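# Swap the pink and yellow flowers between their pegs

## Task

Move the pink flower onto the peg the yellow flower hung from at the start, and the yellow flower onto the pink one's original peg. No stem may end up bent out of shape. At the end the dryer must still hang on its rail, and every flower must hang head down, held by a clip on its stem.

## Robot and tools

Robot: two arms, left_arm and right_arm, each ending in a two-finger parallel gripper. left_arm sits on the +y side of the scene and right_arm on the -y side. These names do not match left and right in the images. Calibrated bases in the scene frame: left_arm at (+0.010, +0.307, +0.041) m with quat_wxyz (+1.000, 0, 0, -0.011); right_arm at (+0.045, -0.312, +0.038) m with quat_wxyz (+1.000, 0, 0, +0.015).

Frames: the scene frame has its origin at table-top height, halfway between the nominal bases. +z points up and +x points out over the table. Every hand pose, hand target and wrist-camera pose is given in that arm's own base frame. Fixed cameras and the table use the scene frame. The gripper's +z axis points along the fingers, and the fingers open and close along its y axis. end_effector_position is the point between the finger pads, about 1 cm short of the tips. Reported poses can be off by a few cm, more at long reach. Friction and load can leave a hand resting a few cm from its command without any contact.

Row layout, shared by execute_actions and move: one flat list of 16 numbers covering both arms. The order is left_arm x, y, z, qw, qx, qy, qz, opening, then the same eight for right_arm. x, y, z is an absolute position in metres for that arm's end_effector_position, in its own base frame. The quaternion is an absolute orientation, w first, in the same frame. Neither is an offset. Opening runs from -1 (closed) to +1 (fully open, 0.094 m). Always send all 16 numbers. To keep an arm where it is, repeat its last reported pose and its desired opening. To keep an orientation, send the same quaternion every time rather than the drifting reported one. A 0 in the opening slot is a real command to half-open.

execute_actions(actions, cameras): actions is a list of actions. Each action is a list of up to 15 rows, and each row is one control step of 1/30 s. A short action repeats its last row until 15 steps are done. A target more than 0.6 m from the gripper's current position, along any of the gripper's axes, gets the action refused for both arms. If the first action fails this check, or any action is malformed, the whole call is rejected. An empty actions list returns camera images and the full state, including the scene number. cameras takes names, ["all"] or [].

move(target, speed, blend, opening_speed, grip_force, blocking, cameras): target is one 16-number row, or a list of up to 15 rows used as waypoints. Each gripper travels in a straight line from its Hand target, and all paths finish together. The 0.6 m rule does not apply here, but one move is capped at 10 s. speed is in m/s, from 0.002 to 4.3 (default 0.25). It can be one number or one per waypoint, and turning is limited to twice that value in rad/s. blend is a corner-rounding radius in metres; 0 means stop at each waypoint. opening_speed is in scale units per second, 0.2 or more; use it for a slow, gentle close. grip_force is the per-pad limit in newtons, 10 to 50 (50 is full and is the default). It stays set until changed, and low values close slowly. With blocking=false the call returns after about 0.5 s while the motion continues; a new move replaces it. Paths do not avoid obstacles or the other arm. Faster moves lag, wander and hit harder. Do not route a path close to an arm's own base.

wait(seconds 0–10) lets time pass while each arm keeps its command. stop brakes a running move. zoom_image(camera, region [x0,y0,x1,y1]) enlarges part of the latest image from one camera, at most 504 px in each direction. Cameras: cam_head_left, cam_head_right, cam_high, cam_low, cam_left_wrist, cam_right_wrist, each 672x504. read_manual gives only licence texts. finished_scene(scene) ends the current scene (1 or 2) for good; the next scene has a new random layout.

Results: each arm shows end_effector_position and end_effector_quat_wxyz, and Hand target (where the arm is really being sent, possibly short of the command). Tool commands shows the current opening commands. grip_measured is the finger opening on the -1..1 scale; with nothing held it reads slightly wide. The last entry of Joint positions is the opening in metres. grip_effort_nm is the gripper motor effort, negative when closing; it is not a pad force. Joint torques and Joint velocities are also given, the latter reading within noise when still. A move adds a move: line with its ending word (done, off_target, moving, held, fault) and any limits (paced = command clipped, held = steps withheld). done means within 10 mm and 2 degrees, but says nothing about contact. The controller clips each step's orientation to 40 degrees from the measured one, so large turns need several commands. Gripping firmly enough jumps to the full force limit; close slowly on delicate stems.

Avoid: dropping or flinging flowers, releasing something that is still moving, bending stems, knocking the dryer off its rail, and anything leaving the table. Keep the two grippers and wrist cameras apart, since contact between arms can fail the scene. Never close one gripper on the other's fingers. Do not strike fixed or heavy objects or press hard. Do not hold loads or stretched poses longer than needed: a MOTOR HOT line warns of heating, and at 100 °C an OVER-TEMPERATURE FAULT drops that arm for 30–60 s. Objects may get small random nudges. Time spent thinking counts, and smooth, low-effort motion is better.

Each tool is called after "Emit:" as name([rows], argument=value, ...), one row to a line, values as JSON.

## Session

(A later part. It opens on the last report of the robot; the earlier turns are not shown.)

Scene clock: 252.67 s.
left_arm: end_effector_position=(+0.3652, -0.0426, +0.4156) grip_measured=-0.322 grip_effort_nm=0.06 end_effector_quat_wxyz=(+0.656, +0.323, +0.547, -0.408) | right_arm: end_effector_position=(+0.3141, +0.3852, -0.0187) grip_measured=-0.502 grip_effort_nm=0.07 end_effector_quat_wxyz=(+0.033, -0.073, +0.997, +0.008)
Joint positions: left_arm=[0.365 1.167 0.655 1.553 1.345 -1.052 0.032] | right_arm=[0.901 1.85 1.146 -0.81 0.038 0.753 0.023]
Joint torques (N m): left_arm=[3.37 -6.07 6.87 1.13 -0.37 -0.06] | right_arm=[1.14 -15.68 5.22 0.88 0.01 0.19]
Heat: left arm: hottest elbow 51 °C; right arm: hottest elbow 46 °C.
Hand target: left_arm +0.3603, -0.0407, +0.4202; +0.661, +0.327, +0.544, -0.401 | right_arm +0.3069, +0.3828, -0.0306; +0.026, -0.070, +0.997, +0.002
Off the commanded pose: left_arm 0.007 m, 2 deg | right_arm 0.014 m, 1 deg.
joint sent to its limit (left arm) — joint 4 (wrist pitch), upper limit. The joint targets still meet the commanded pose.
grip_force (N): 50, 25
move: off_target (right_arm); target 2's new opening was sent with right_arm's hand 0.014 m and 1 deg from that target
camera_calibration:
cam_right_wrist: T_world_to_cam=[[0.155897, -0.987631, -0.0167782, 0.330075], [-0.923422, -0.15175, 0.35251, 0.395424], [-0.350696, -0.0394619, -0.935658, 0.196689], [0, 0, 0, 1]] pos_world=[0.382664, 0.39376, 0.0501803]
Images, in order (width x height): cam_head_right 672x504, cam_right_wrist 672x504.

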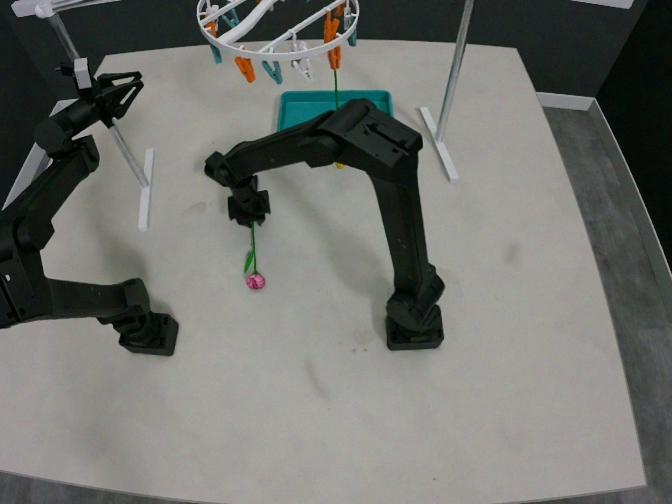

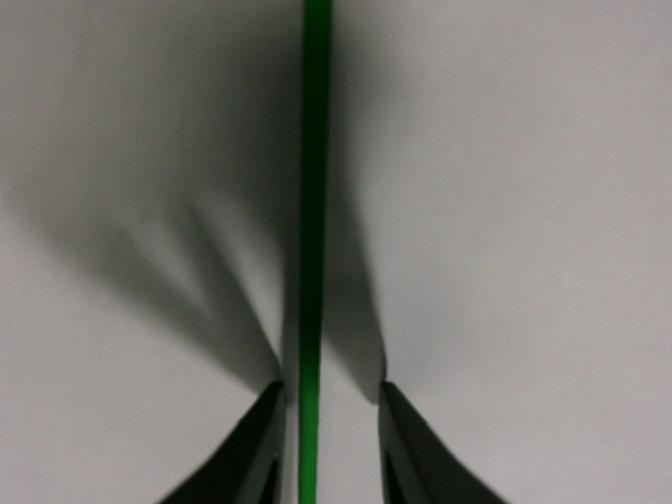

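Emit:
move([
  [0.36,-0.04,0.42,0.6601,0.3321,0.5345,-0.4101,-0.32, 0.307,0.383,-0.031,0.02611,-0.06973,0.99722,0.00183,0.1],
  [0.36,-0.04,0.42,0.6601,0.3321,0.5345,-0.4101,-0.32, 0.309,0.383,0.12,0.02611,-0.06973,0.99722,0.00183,0.1],
  [0.36,-0.04,0.42,0.6601,0.3321,0.5345,-0.4101,-0.32, 0.26,0.25,0.30,0.4126,-0.19616,0.88483,0.09147,0.1],
  [0.36,-0.04,0.42,0.6601,0.3321,0.5345,-0.4101,-0.32, 0.335,0.06,0.445,0.70997,-0.25597,0.57492,0.3161,0.0],
], speed=[0.1,0.12,0.3,0.3], blend=[0,0.02,0.05,0], grip_force=[25,50], cameras=["cam_right_wrist","cam_head_right","cam_head_left","cam_high"])

Scene clock: 273.27 s.
left_arm: end_effector_position=(+0.3652, -0.0426, +0.4156) grip_measured=-0.322 grip_effort_nm=0.06 end_effector_quat_wxyz=(+0.656, +0.323, +0.547, -0.408) | right_arm: end_effector_position=(+0.3327, +0.0632, +0.4505) grip_measured=+0.002 grip_effort_nm=-0.07 end_effector_quat_wxyz=(+0.712, -0.264, +0.571, +0.312)
Joint positions: left_arm=[0.365 1.167 0.655 1.553 1.345 -1.052 0.032] | right_arm=[-0.282 0.728 0.591 0.6 -1.085 0.396 0.047]
Joint torques (N m): left_arm=[3.37 -6.07 6.86 1.13 -0.37 -0.06] | right_arm=[0.09 0.5 7.99 2 0.31 0.21]
Heat: left arm: hottest elbow 49 °C; right arm: hottest elbow 45 °C.
Hand target: left_arm +0.3603, -0.0407, +0.4202; +0.661, +0.327, +0.544, -0.401 | right_arm +0.3350, +0.0601, +0.4449; +0.710, -0.256, +0.575, +0.316
Off the commanded pose: left_arm 0.007 m, 2 deg | right_arm 0.007 m, 1 deg.
joint sent to its limit (left arm) — joint 4 (wrist pitch), upper limit. The joint targets still meet the commanded pose.
grip_force (N): 25, 50
move: done
camera_calibration:
cam_right_wrist: T_world_to_cam=[[0.748605, -0.662379, 0.0290653, -0.221335], [-0.122187, -0.180914, -0.975879, 0.531961], [0.65166, 0.726997, -0.216367, -0.0764804], [0, 0, 0, 1]] pos_world=[0.28053, 0.00523262, 0.509015]
Images, in order (width x height): cam_head_left 672x504, cam_head_right 672x504, cam_high 672x504, cam_right_wrist 672x504.

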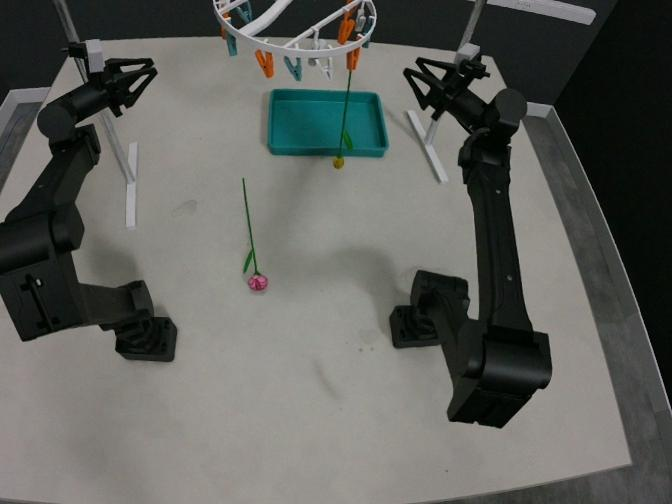

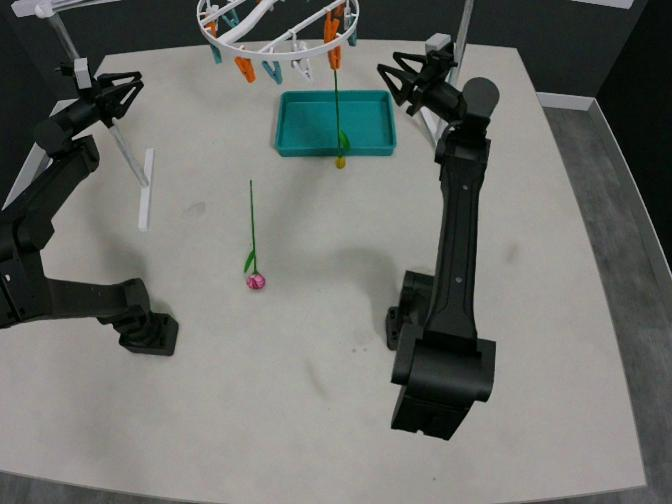

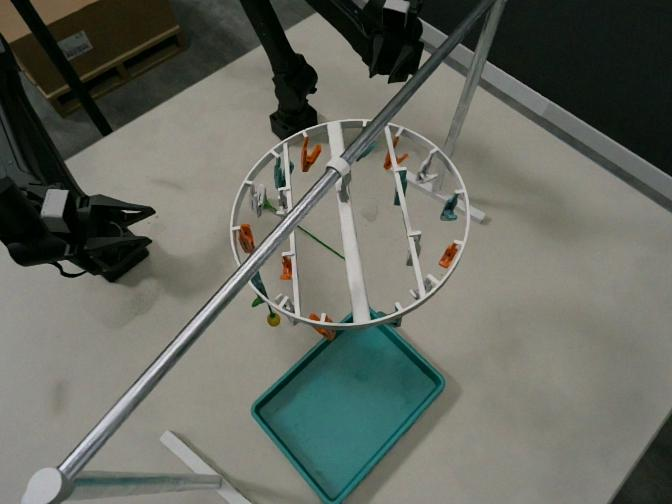

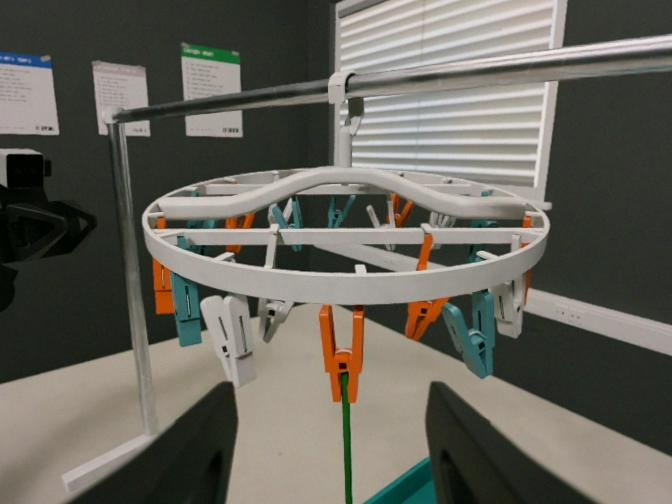

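Emit:
move([
  [0.30,-0.10,0.28,0.73994,0.16637,0.62089,-0.19827,0.1, 0.335,0.06,0.445,0.70997,-0.25597,0.57492,0.3161,0.0],
  [0.30,-0.30,0.24,0.73994,0.16637,0.62089,-0.19827,0.1, 0.335,0.06,0.445,0.70997,-0.25597,0.57492,0.3161,0.0],
  [0.375,-0.402,0.232,0.73994,0.16637,0.62089,-0.19827,0.1, 0.335,0.06,0.445,0.70997,-0.25597,0.57492,0.3161,0.0],
], speed=[0.3,0.3,0.15], blend=[0.05,0.04,0], cameras=["cam_left_wrist","cam_right_wrist","cam_low","cam_head_left"])

Emit:
zoom_image(camera="cam_right_wrist", region=[270, 260, 410, 420])

Scene clock: 281.97 s.
left_arm: end_effector_position=(+0.3678, -0.3894, +0.2177) grip_measured=+0.098 grip_effort_nm=0.06 end_effector_quat_wxyz=(+0.729, +0.172, +0.634, -0.192) | right_arm: end_effector_position=(+0.3327, +0.0632, +0.4505) grip_measured=+0.001 grip_effort_nm=-0.07 end_effector_quat_wxyz=(+0.712, -0.264, +0.571, +0.312)
Joint positions: left_arm=[-0.946 1.594 0.58 1.164 -0.42 0.068 0.052] | right_arm=[-0.282 0.728 0.591 0.6 -1.085 0.396 0.047]
Joint torques (N m): left_arm=[2.32 -8 8.31 2.54 0.12 0.18] | right_arm=[-0.03 0.56 7.98 1.96 0.3 0.19]
Heat: left arm: hottest elbow 49 °C; right arm: hottest elbow 44 °C.
Hand target: left_arm +0.3743, -0.4012, +0.2320; +0.740, +0.166, +0.621, -0.198 | right_arm +0.3350, +0.0601, +0.4449; +0.710, -0.256, +0.575, +0.316
Off the commanded pose: left_arm 0.020 m, 2 deg | right_arm 0.007 m, 1 deg.
grip_force (N): 25, 50
move: off_target (left_arm)
camera_calibration:
cam_left_wrist: T_world_to_cam=[[-0.491589, -0.870605, -0.0196658, -0.154003], [-0.246198, 0.160607, -0.95582, 0.399059], [0.8353, -0.465029, -0.293294, -0.332018], [0, 0, 0, 1]] pos_world=[0.299876, -0.352566, 0.281021]
cam_right_wrist: T_world_to_cam=[[0.748605, -0.662379, 0.0290653, -0.221335], [-0.122187, -0.180914, -0.975879, 0.531961], [0.65166, 0.726997, -0.216367, -0.0764804], [0, 0, 0, 1]] pos_world=[0.28053, 0.00523262, 0.509015]
Images, in order (width x height): cam_head_left 672x504, cam_low 672x504, cam_left_wrist 672x504, cam_right_wrist 672x504.

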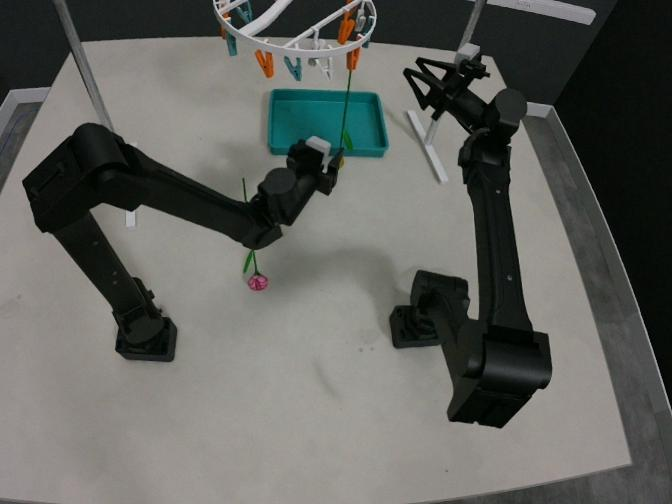

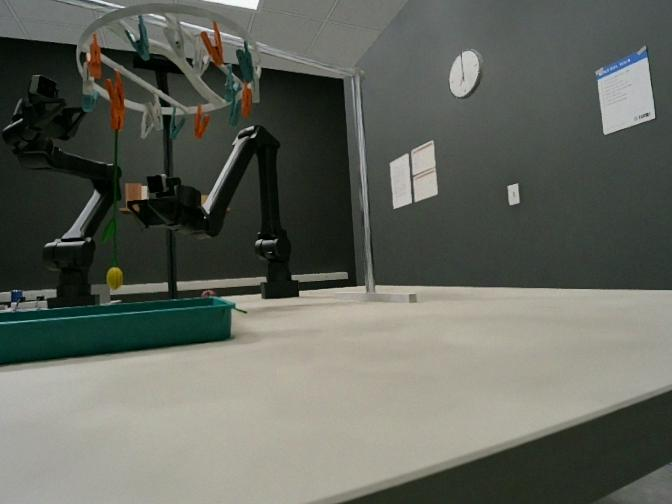

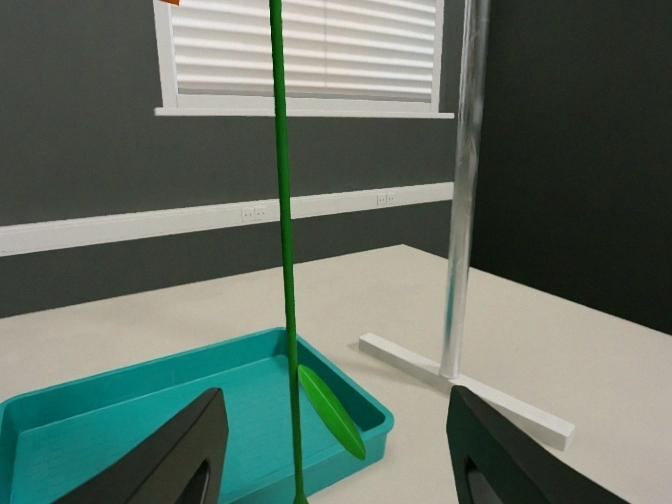

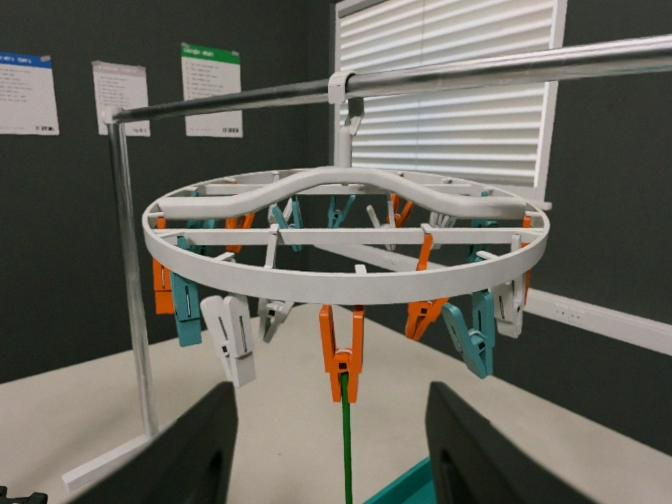

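Scaled by 3.150 from the camera's 672x504 image, which has a finer 960x720 frame.

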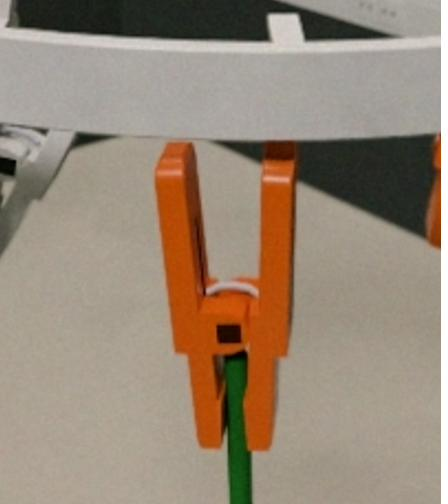

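Emit:
zoom_image(camera="cam_left_wrist", region=[240, 340, 380, 445])

Scaled by 3.600 from the camera's 672x504 image, which has a finer 960x720 frame.

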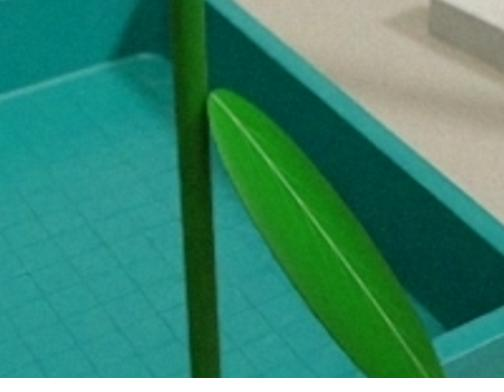

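Emit:
move(target=[0.442,-0.416,0.285,0.73994,0.16637,0.62089,-0.19827,0.1, 0.4125,0.134,0.405,0.70997,-0.25597,0.57492,0.3161,0.0], speed=0.12, cameras=["cam_left_wrist","cam_right_wrist"])

Emit:
zoom_image(camera="cam_right_wrist", region=[230, 260, 450, 500])

Emit:
zoom_image(camera="cam_left_wrist", region=[240, 340, 380, 445])

Scene clock: 321.80 s.
left_arm: end_effector_position=(+0.4299, -0.4108, +0.2553) grip_measured=+0.098 grip_effort_nm=0.06 end_effector_quat_wxyz=(+0.726, +0.182, +0.636, -0.189) | right_arm: end_effector_position=(+0.4095, +0.1300, +0.3875) grip_measured=+0.001 grip_effort_nm=-0.07 end_effector_quat_wxyz=(+0.697, -0.243, +0.592, +0.324)
Joint positions: left_arm=[-0.853 1.594 0.758 0.968 -0.318 0.066 0.052] | right_arm=[0.016 0.984 0.591 0.652 -0.791 0.233 0.047]
Joint torques (N m): left_arm=[3.31 -11.4 9.89 1.66 0.18 -0.04] | right_arm=[1.32 -3.66 10.69 2.4 0.2 -0.11]
Heat: left arm: hottest elbow 48 °C; right arm: hottest elbow 44 °C.
Hand target: left_arm +0.4406, -0.4147, +0.2850; +0.740, +0.167, +0.621, -0.198 | right_arm +0.4118, +0.1338, +0.4047; +0.710, -0.256, +0.575, +0.316
Off the commanded pose: left_arm 0.032 m, 3 deg | right_arm 0.018 m, 3 deg.
grip_force (N): 25, 50
move: off_target (left_arm, right_arm)
camera_calibration:
cam_left_wrist: T_world_to_cam=[[-0.499286, -0.865636, -0.0372538, -0.13156], [-0.245749, 0.182713, -0.951958, 0.461604], [0.830855, -0.466144, -0.303955, -0.378675], [0, 0, 0, 1]] pos_world=[0.362377, -0.374741, 0.319426]
cam_right_wrist: T_world_to_cam=[[0.741892, -0.669565, -0.035759, -0.204059], [-0.189535, -0.158256, -0.969036, 0.513987], [0.643174, 0.725698, -0.244315, -0.174184], [0, 0, 0, 1]] pos_world=[0.360839, 0.071116, 0.448219]
Images, in order (width x height): cam_left_wrist 672x504, cam_right_wrist 672x504.

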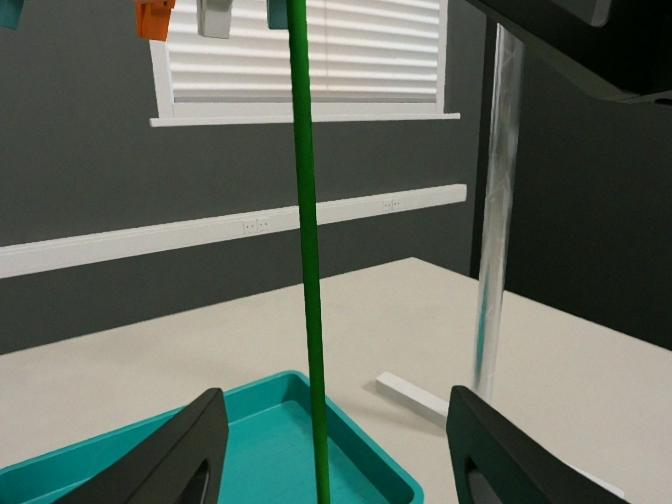

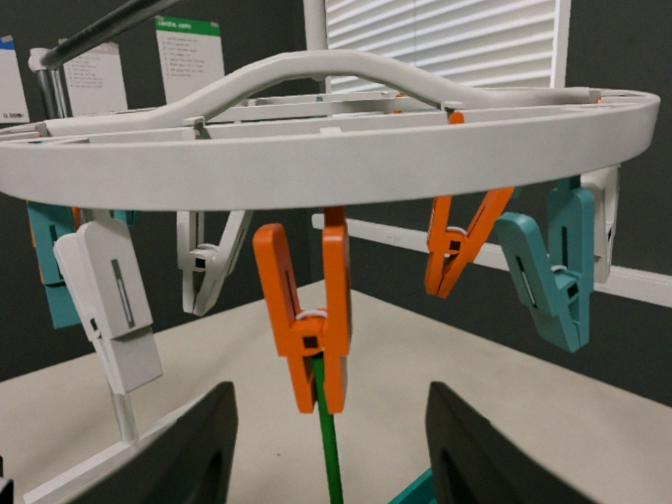

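Scaled by 2.100 from the camera's 672x504 image, which has a finer 960x720 frame.

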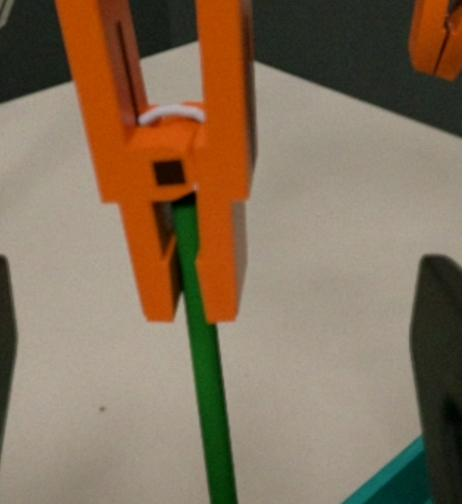

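Scaled by 3.600 from the camera's 672x504 image, which has a finer 960x720 frame.

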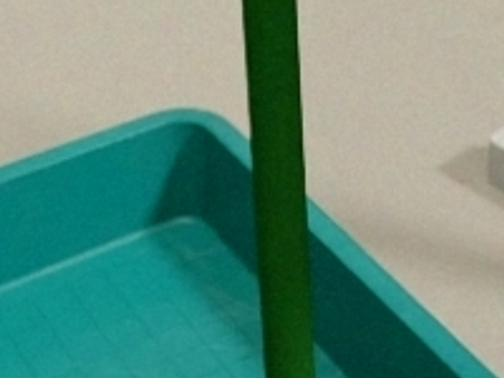

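Emit:
zoom_image(camera="cam_right_wrist", region=[230, 200, 390, 340])

Emit:
move(target=[0.4834,-0.4325,0.285,0.73994,0.16637,0.62089,-0.19827,0.1, 0.4125,0.134,0.415,0.70997,-0.25597,0.57492,0.3161,0.0], speed=0.08, cameras=["cam_left_wrist","cam_right_wrist"])

Emit:
zoom_image(camera="cam_left_wrist", region=[240, 340, 400, 460])

Emit:
zoom_image(camera="cam_right_wrist", region=[230, 200, 390, 340])

Scaled by 3.150 from the camera's 672x504 image, which has a finer 960x720 frame.

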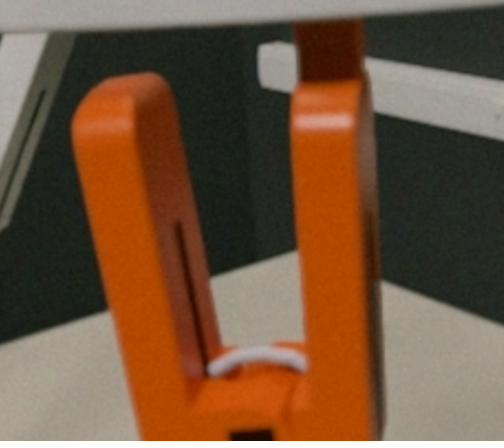

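Scene clock: 332.90 s.
left_arm: end_effector_position=(+0.4687, -0.4258, +0.2690) grip_measured=+0.098 grip_effort_nm=0.06 end_effector_quat_wxyz=(+0.732, +0.177, +0.629, -0.193) | right_arm: end_effector_position=(+0.4099, +0.1300, +0.3861) grip_measured=+0.001 grip_effort_nm=-0.08 end_effector_quat_wxyz=(+0.694, -0.242, +0.595, +0.324)
Joint positions: left_arm=[-0.812 1.657 0.874 0.936 -0.277 0.06 0.052] | right_arm=[0.016 0.984 0.591 0.644 -0.791 0.232 0.047]
Joint torques (N m): left_arm=[3.31 -10.64 10.33 1.65 0.17 -0.07] | right_arm=[1.2 -5.07 12.05 1.37 0.19 -0.12]
Heat: left arm: hottest elbow 51 °C; right arm: hottest elbow 44 °C.
Hand target: left_arm +0.4825, -0.4314, +0.2849; +0.740, +0.166, +0.621, -0.198 | right_arm +0.4110, +0.1336, +0.4145; +0.710, -0.256, +0.575, +0.316
Off the commanded pose: left_arm 0.023 m, 2 deg | right_arm 0.029 m, 3 deg.
grip_force (N): 25, 50
move: off_target (left_arm, right_arm)
camera_calibration:
cam_left_wrist: T_world_to_cam=[[-0.498475, -0.866378, -0.0301995, -0.127227], [-0.230927, 0.166281, -0.958657, 0.474727], [0.835581, -0.470893, -0.282957, -0.423626], [0, 0, 0, 1]] pos_world=[0.400181, -0.388647, 0.33139]
cam_right_wrist: T_world_to_cam=[[0.741474, -0.669754, -0.0405747, -0.202304], [-0.196374, -0.158785, -0.967587, 0.515039], [0.641602, 0.725408, -0.249257, -0.172219], [0, 0, 0, 1]] pos_world=[0.36164, 0.0712158, 0.44721]
Images, in order (width x height): cam_left_wrist 672x504, cam_right_wrist 672x504.

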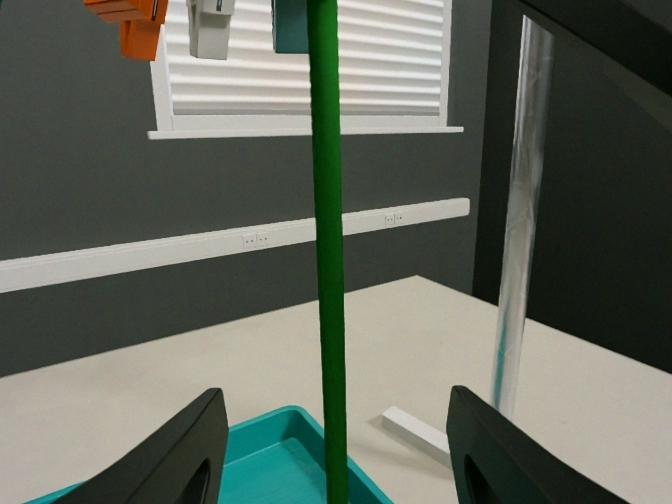

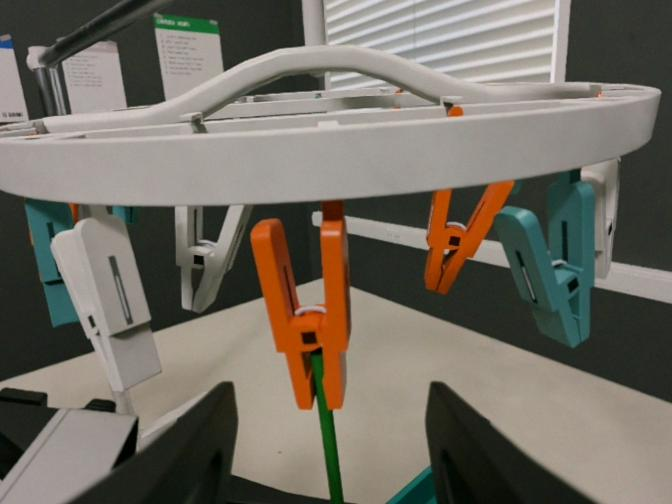

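Scaled by 3.150 from the camera's 672x504 image, which has a finer 960x720 frame.

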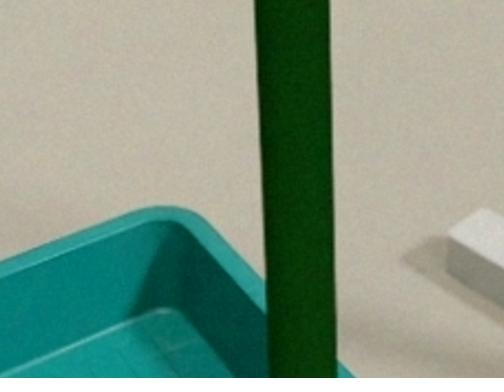

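Scaled by 3.150 from the camera's 672x504 image, which has a finer 960x720 frame.

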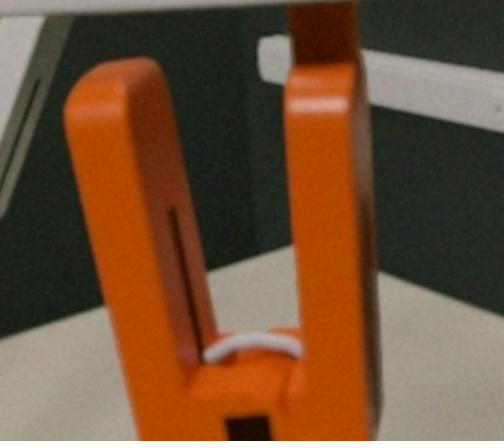

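Emit:
move([
  [0.4834,-0.4325,0.285,0.73994,0.16637,0.62089,-0.19827,-1, 0.4125,0.134,0.415,0.70997,-0.25597,0.57492,0.3161,0.0],
  [0.4834,-0.4325,0.285,0.73994,0.16637,0.62089,-0.19827,-1, 0.4135,0.145,0.445,0.72793,-0.22039,0.58947,0.27217,0.0],
], speed=0.08, grip_force=[25,50], cameras=["cam_left_wrist","cam_right_wrist"])

Emit:
zoom_image(camera="cam_right_wrist", region=[210, 220, 430, 440])

Scene clock: 348.70 s.
left_arm: end_effector_position=(+0.4687, -0.4259, +0.2690) grip_measured=-0.921 grip_effort_nm=-0.60 end_effector_quat_wxyz=(+0.732, +0.177, +0.629, -0.193) | right_arm: end_effector_position=(+0.4109, +0.1402, +0.4087) grip_measured=+0.001 grip_effort_nm=-0.08 end_effector_quat_wxyz=(+0.709, -0.207, +0.613, +0.279)
Joint positions: left_arm=[-0.812 1.657 0.874 0.936 -0.276 0.059 0.004] | right_arm=[0.106 0.904 0.628 0.471 -0.586 0.159 0.047]
Joint torques (N m): left_arm=[3.31 -10.64 10.35 1.63 0.17 -0.06] | right_arm=[1.38 -3.72 13.35 1.51 0.14 -0.1]
Heat: left arm: hottest elbow 51 °C; right arm: hottest elbow 46 °C.
Hand target: left_arm +0.4824, -0.4315, +0.2849; +0.740, +0.167, +0.621, -0.198 | right_arm +0.4114, +0.1443, +0.4442; +0.728, -0.220, +0.589, +0.272
Off the commanded pose: left_arm 0.023 m, 2 deg | right_arm 0.037 m, 4 deg.
grip_force (N): 25, 50
move: off_target (left_arm, right_arm)
camera_calibration:
cam_left_wrist: T_world_to_cam=[[-0.49897, -0.866127, -0.0292016, -0.127211], [-0.23131, 0.165578, -0.958686, 0.474641], [0.83518, -0.471601, -0.282963, -0.423821], [0, 0, 0, 1]] pos_world=[0.400281, -0.388646, 0.331391]
cam_right_wrist: T_world_to_cam=[[0.653995, -0.755497, -0.0389168, -0.148007], [-0.222814, -0.143207, -0.964285, 0.546051], [0.722941, 0.639309, -0.261992, -0.190793], [0, 0, 0, 1]] pos_world=[0.356396, 0.0883557, 0.470803]
Images, in order (width x height): cam_left_wrist 672x504, cam_right_wrist 672x504.

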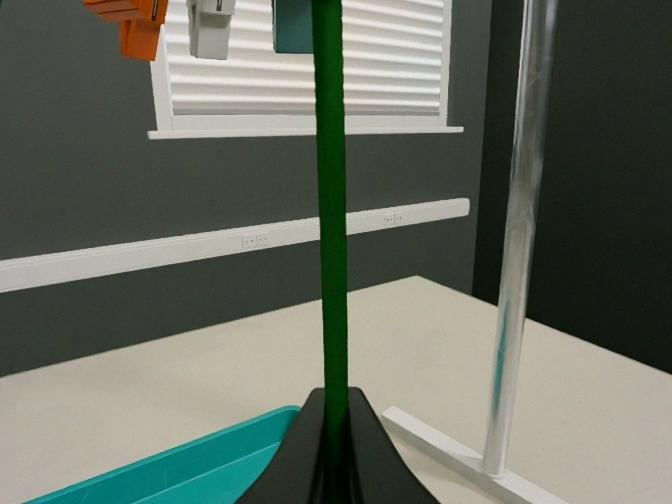

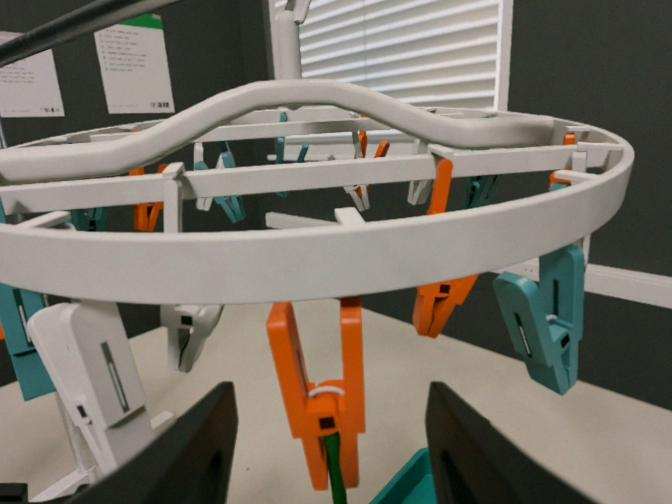

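Scaled by 2.291 from the camera's 672x504 image, which has a finer 960x720 frame.

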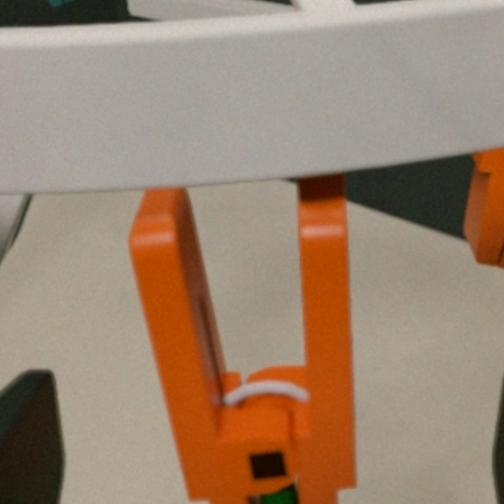

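Emit:
move(target=[0.4834,-0.4325,0.285,0.73994,0.16637,0.62089,-0.19827,-1, 0.424,0.154,0.4525,0.72793,-0.22039,0.58947,0.27217,0.0], speed=0.06, cameras=["cam_right_wrist"])

Emit:
zoom_image(camera="cam_right_wrist", region=[210, 260, 430, 480])

Scene clock: 356.50 s.
left_arm: end_effector_position=(+0.4687, -0.4259, +0.2690) grip_measured=-0.921 grip_effort_nm=-0.60 end_effector_quat_wxyz=(+0.732, +0.177, +0.629, -0.193) | right_arm: end_effector_position=(+0.4179, +0.1485, +0.4217) grip_measured=+0.001 grip_effort_nm=-0.08 end_effector_quat_wxyz=(+0.714, -0.209, +0.608, +0.278)
Joint positions: left_arm=[-0.812 1.657 0.874 0.936 -0.276 0.059 0.004] | right_arm=[0.132 0.923 0.667 0.461 -0.561 0.15 0.047]
Joint torques (N m): left_arm=[3.31 -10.64 10.35 1.63 0.17 -0.05] | right_arm=[1.32 -2.96 13.41 1.48 0.16 -0.14]
Heat: left arm: hottest elbow 52 °C; right arm: hottest elbow 50 °C.
Hand target: left_arm +0.4824, -0.4315, +0.2849; +0.740, +0.167, +0.621, -0.198 | right_arm +0.4220, +0.1533, +0.4519; +0.728, -0.220, +0.589, +0.272
Off the commanded pose: left_arm 0.023 m, 2 deg | right_arm 0.032 m, 3 deg.
grip_force (N): 25, 50
move: off_target (left_arm, right_arm)
camera_calibration:
cam_right_wrist: T_world_to_cam=[[0.654402, -0.755573, -0.0294447, -0.149886], [-0.209072, -0.14338, -0.967332, 0.556999], [0.726668, 0.63918, -0.251797, -0.203609], [0, 0, 0, 1]] pos_world=[0.362494, 0.0967556, 0.483121]
Images, in order (width x height): cam_right_wrist 672x504.

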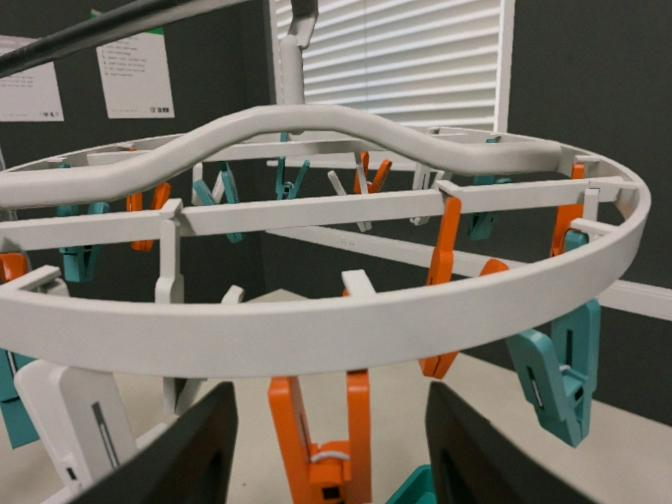

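Scaled by 2.291 from the camera's 672x504 image, which has a finer 960x720 frame.

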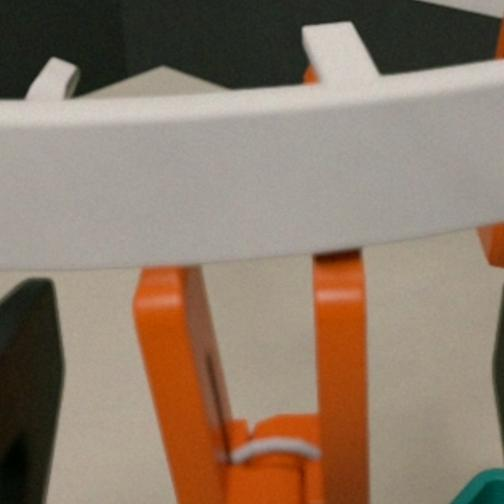

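Emit:
move(target=[0.4834,-0.4325,0.285,0.73994,0.16637,0.62089,-0.19827,-1, 0.4263,0.1539,0.443,0.71753,-0.22511,0.60208,0.26828,0.0], speed=0.05, cameras=["cam_right_wrist"])

Emit:
zoom_image(camera="cam_right_wrist", region=[210, 260, 430, 480])

Scene clock: 383.93 s.
left_arm: end_effector_position=(+0.4687, -0.4259, +0.2690) grip_measured=-0.921 grip_effort_nm=-0.60 end_effector_quat_wxyz=(+0.732, +0.177, +0.629, -0.193) | right_arm: end_effector_position=(+0.4197, +0.1492, +0.4126) grip_measured=+0.001 grip_effort_nm=-0.07 end_effector_quat_wxyz=(+0.703, -0.213, +0.620, +0.274)
Joint positions: left_arm=[-0.812 1.657 0.874 0.936 -0.276 0.059 0.004] | right_arm=[0.132 0.925 0.667 0.424 -0.564 0.13 0.047]
Joint torques (N m): left_arm=[3.25 -10.64 10.33 1.62 0.17 -0.06] | right_arm=[1.14 -2.96 13.41 1.54 -0.04 -0.13]
Heat: left arm: hottest elbow 53 °C; right arm: hottest elbow 60 °C.
Hand target: left_arm +0.4824, -0.4315, +0.2849; +0.740, +0.167, +0.621, -0.198 | right_arm +0.4244, +0.1532, +0.4424; +0.718, -0.225, +0.602, +0.268
Off the commanded pose: left_arm 0.023 m, 2 deg | right_arm 0.031 m, 3 deg.
grip_force (N): 25, 50
move: off_target (left_arm, right_arm)
camera_calibration:
cam_right_wrist: T_world_to_cam=[[0.653432, -0.756372, -0.0304755, -0.149935], [-0.234289, -0.163792, -0.95827, 0.558537], [0.719816, 0.633304, -0.284236, -0.190557], [0, 0, 0, 1]] pos_world=[0.365997, 0.0987576, 0.476497]
Images, in order (width x height): cam_right_wrist 672x504.

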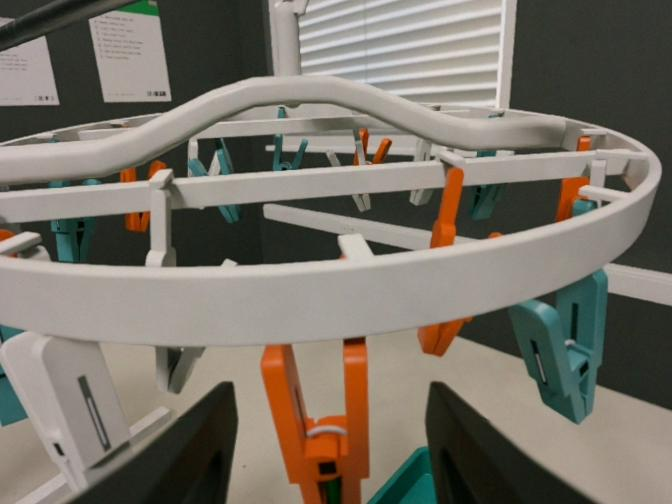

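Scaled by 2.291 from the camera's 672x504 image, which has a finer 960x720 frame.

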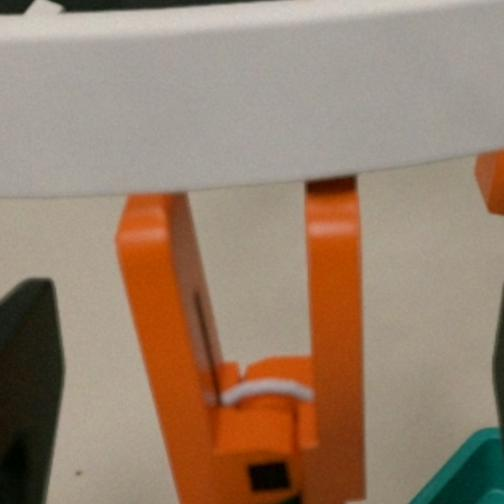

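Emit:
move([
  [0.4834,-0.4325,0.285,0.73994,0.16637,0.62089,-0.19827,-1, 0.4278,0.1552,0.446,0.72124,-0.22347,0.59769,0.26966,0.0],
  [0.4834,-0.4325,0.285,0.73994,0.16637,0.62089,-0.19827,-1, 0.4278,0.1552,0.446,0.72124,-0.22347,0.59769,0.26966,-0.72],
], speed=0.06, opening_speed=0.6, grip_force=[25,50], cameras=["cam_right_wrist"])

Emit:
zoom_image(camera="cam_right_wrist", region=[210, 260, 430, 480])

Scene clock: 393.20 s.
left_arm: end_effector_position=(+0.4687, -0.4259, +0.2690) grip_measured=-0.921 grip_effort_nm=-0.60 end_effector_quat_wxyz=(+0.732, +0.177, +0.629, -0.193) | right_arm: end_effector_position=(+0.4214, +0.1495, +0.4110) grip_measured=-0.599 grip_effort_nm=-0.95 end_effector_quat_wxyz=(+0.702, -0.213, +0.622, +0.274)
Joint positions: left_arm=[-0.812 1.657 0.874 0.936 -0.276 0.058 0.004] | right_arm=[0.133 0.931 0.668 0.424 -0.562 0.129 0.019]
Joint torques (N m): left_arm=[3.25 -10.64 10.33 1.63 0.17 -0.05] | right_arm=[1.44 -2.9 13.5 2.17 0.12 -0.05]
Heat: left arm: hottest elbow 53 °C; right arm: hottest elbow 62 °C.
Hand target: left_arm +0.4824, -0.4315, +0.2849; +0.740, +0.166, +0.621, -0.198 | right_arm +0.4255, +0.1543, +0.4452; +0.721, -0.223, +0.598, +0.270
Off the commanded pose: left_arm 0.023 m, 2 deg | right_arm 0.036 m, 4 deg.
grip_force (N): 25, 50
move: off_target (left_arm, right_arm); target 2's new opening was sent with right_arm's hand 0.037 m and 4 deg from that target
camera_calibration:
cam_right_wrist: T_world_to_cam=[[0.652639, -0.756977, -0.0323866, -0.149593], [-0.23834, -0.164538, -0.957142, 0.558707], [0.719206, 0.632387, -0.287802, -0.190495], [0, 0, 0, 1]] pos_world=[0.367797, 0.0991565, 0.475092]
Images, in order (width x height): cam_right_wrist 672x504.

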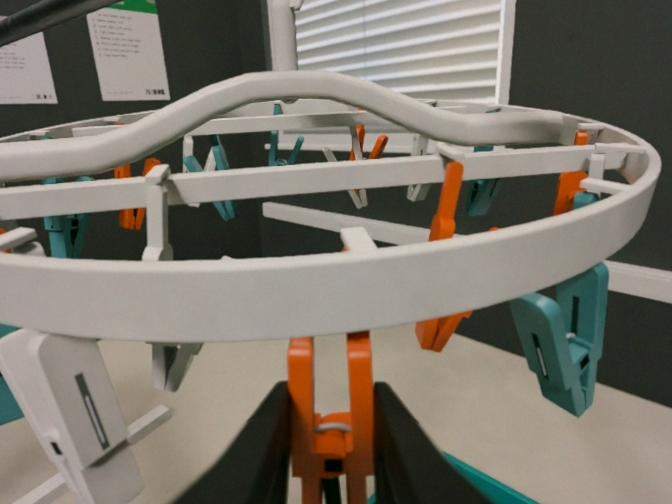

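Scaled by 2.291 from the camera's 672x504 image, which has a finer 960x720 frame.

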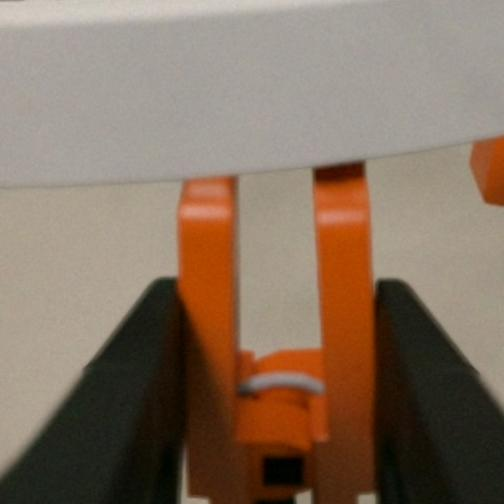

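Emit:
move(target=[0.4834,-0.4325,0.225,0.73994,0.16637,0.62089,-0.19827,-1, 0.4278,0.1552,0.446,0.72124,-0.22347,0.59769,0.26966,-0.72], speed=0.08, cameras=["cam_right_wrist","cam_low","cam_left_wrist"])

Emit:
zoom_image(camera="cam_low", region=[60, 50, 200, 300])

Scene clock: 399.23 s.
left_arm: end_effector_position=(+0.4759, -0.4334, +0.2179) grip_measured=-0.921 grip_effort_nm=-0.60 end_effector_quat_wxyz=(+0.731, +0.177, +0.630, -0.193) | right_arm: end_effector_position=(+0.4214, +0.1495, +0.4110) grip_measured=-0.609 grip_effort_nm=-1.03 end_effector_quat_wxyz=(+0.702, -0.213, +0.622, +0.274)
Joint positions: left_arm=[-0.812 1.791 0.874 1.068 -0.276 0.058 0.004] | right_arm=[0.133 0.931 0.668 0.424 -0.562 0.129 0.018]
Joint torques (N m): left_arm=[3.31 -11.75 7.15 3.07 0.17 -0.05] | right_arm=[1.32 -3.02 13.49 2.24 0.11 -0.05]
Heat: left arm: hottest elbow 53 °C; right arm: hottest elbow 63 °C.
Hand target: left_arm +0.4832, -0.4322, +0.2250; +0.740, +0.166, +0.621, -0.198 | right_arm +0.4255, +0.1543, +0.4452; +0.721, -0.223, +0.598, +0.270
Off the commanded pose: left_arm 0.010 m, 2 deg | right_arm 0.036 m, 4 deg.
grip_force (N): 25, 50
move: off_target (right_arm)
camera_calibration:
cam_left_wrist: T_world_to_cam=[[-0.499121, -0.866032, -0.0294574, -0.131516], [-0.232999, 0.166872, -0.958053, 0.429794], [0.83462, -0.471321, -0.285073, -0.446888], [0, 0, 0, 1]] pos_world=[0.407481, -0.396245, 0.280495]
cam_right_wrist: T_world_to_cam=[[0.652639, -0.756977, -0.0323866, -0.149593], [-0.23834, -0.164538, -0.957142, 0.558707], [0.719206, 0.632387, -0.287802, -0.190495], [0, 0, 0, 1]] pos_world=[0.367797, 0.0991565, 0.475092]
Images, in order (width x height): cam_low 672x504, cam_left_wrist 672x504, cam_right_wrist 672x504.

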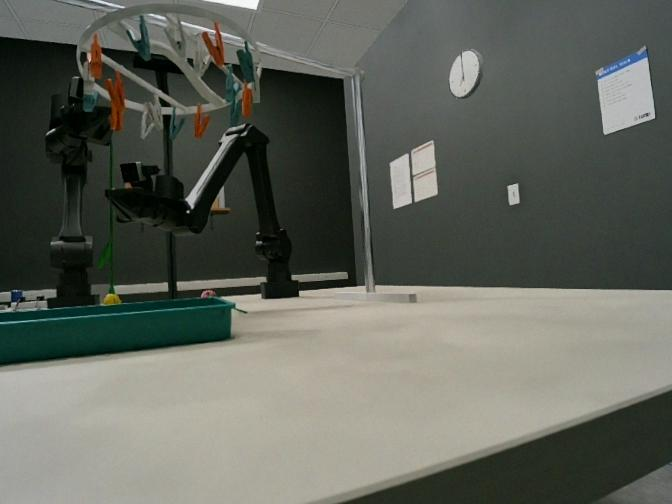

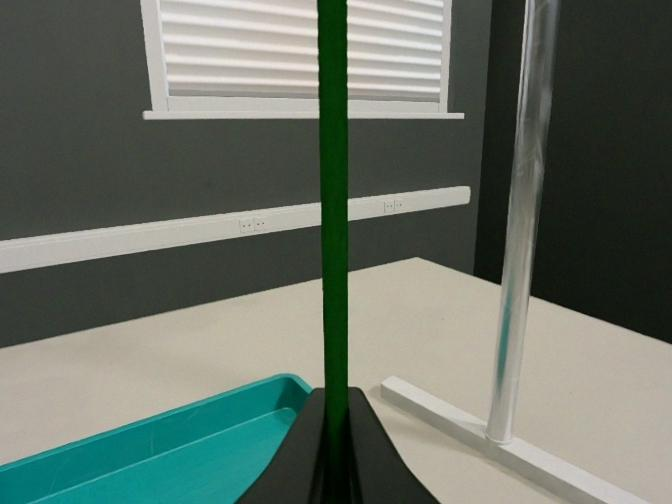

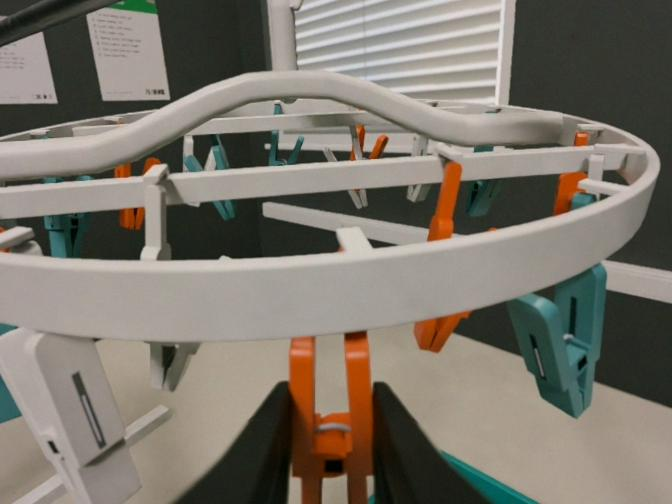

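Scaled by 2.016 from the camera's 672x504 image, which has a finer 960x720 frame.

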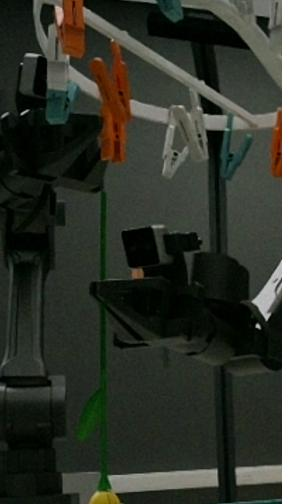

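Emit:
move([
  [0.4834,-0.4325,0.225,0.73994,0.16637,0.62089,-0.19827,-1, 0.4278,0.1552,0.446,0.72124,-0.22347,0.59769,0.26966,-0.34],
  [0.4661,-0.4225,0.23,0.73994,0.16637,0.62089,-0.19827,-1, 0.4127,0.1421,0.43,0.71225,-0.22744,0.60832,0.2663,-0.34],
  [0.41,-0.375,0.24,0.73994,0.16637,0.62089,-0.19827,-1, 0.353,0.0903,0.41,0.71225,-0.22744,0.60832,0.2663,-0.34],
], speed=[0.06,0.06,0.15], blend=[0,0.01,0], opening_speed=0.4, cameras=["cam_right_wrist","cam_head_right","cam_low","cam_left_wrist"])

Scene clock: 414.90 s.
left_arm: end_effector_position=(+0.4162, -0.3729, +0.2241) grip_measured=-0.921 grip_effort_nm=-0.60 end_effector_quat_wxyz=(+0.730, +0.173, +0.635, -0.187) | right_arm: end_effector_position=(+0.3536, +0.0935, +0.4158) grip_measured=-0.341 grip_effort_nm=0.08 end_effector_quat_wxyz=(+0.718, -0.237, +0.601, +0.261)
Joint positions: left_arm=[-0.823 1.609 0.634 1.116 -0.302 0.058 0.004] | right_arm=[-0.087 0.701 0.551 0.391 -0.797 0.147 0.031]
Joint torques (N m): left_arm=[1.73 -11.16 5.53 2.92 -0.05 0.02] | right_arm=[-0.15 -0.79 8.24 1.33 0.01 0.18]
Heat: left arm: hottest elbow 52 °C; right arm: hottest elbow 64 °C.
Hand target: left_arm +0.4101, -0.3749, +0.2399; +0.740, +0.166, +0.621, -0.199 | right_arm +0.3531, +0.0903, +0.4100; +0.712, -0.227, +0.608, +0.266
Off the commanded pose: left_arm 0.017 m, 2 deg | right_arm 0.007 m, 2 deg.
grip_force (N): 25, 50
move: off_target (left_arm)
camera_calibration:
cam_left_wrist: T_world_to_cam=[[-0.48629, -0.873332, -0.0285214, -0.116926], [-0.244177, 0.167159, -0.955215, 0.415815], [0.838987, -0.457547, -0.294536, -0.361392], [0, 0, 0, 1]] pos_world=[0.347876, -0.336976, 0.287415]
cam_right_wrist: T_world_to_cam=[[0.662202, -0.748482, 0.035527, -0.180027], [-0.170814, -0.196948, -0.965419, 0.520543], [0.729596, 0.633234, -0.258271, -0.120974], [0, 0, 0, 1]] pos_world=[0.296393, 0.0443776, 0.477693]
Images, in order (width x height): cam_head_right 672x504, cam_low 672x504, cam_left_wrist 672x504, cam_right_wrist 672x504.

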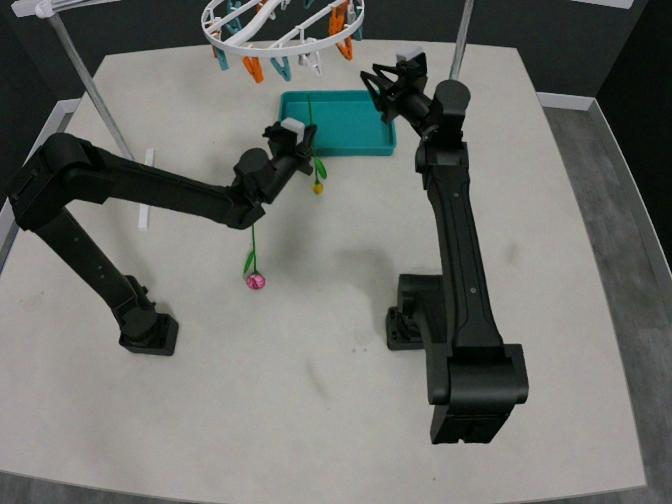

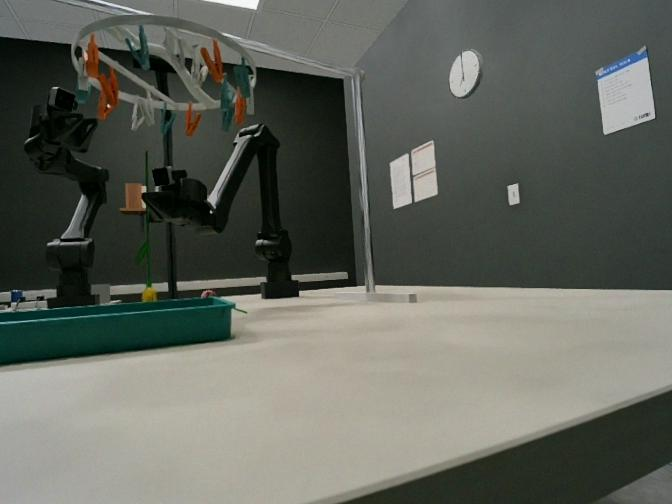

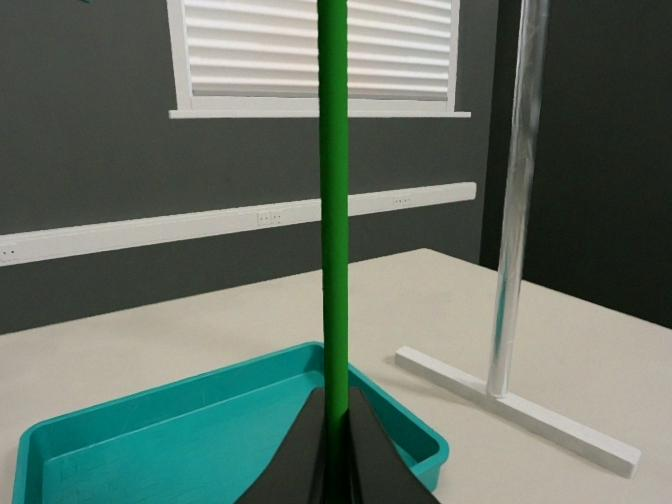

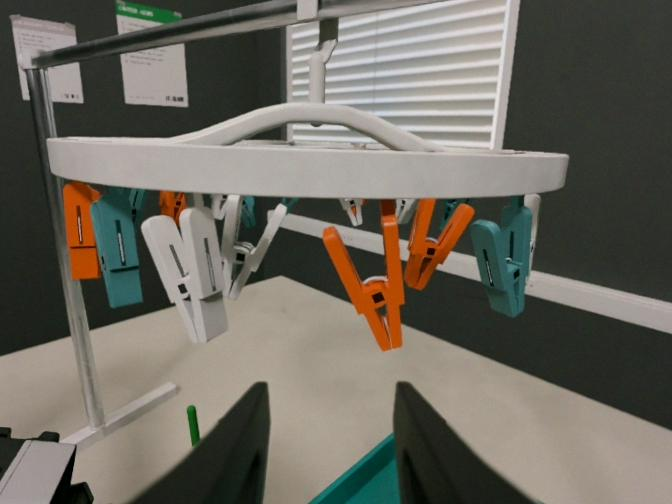

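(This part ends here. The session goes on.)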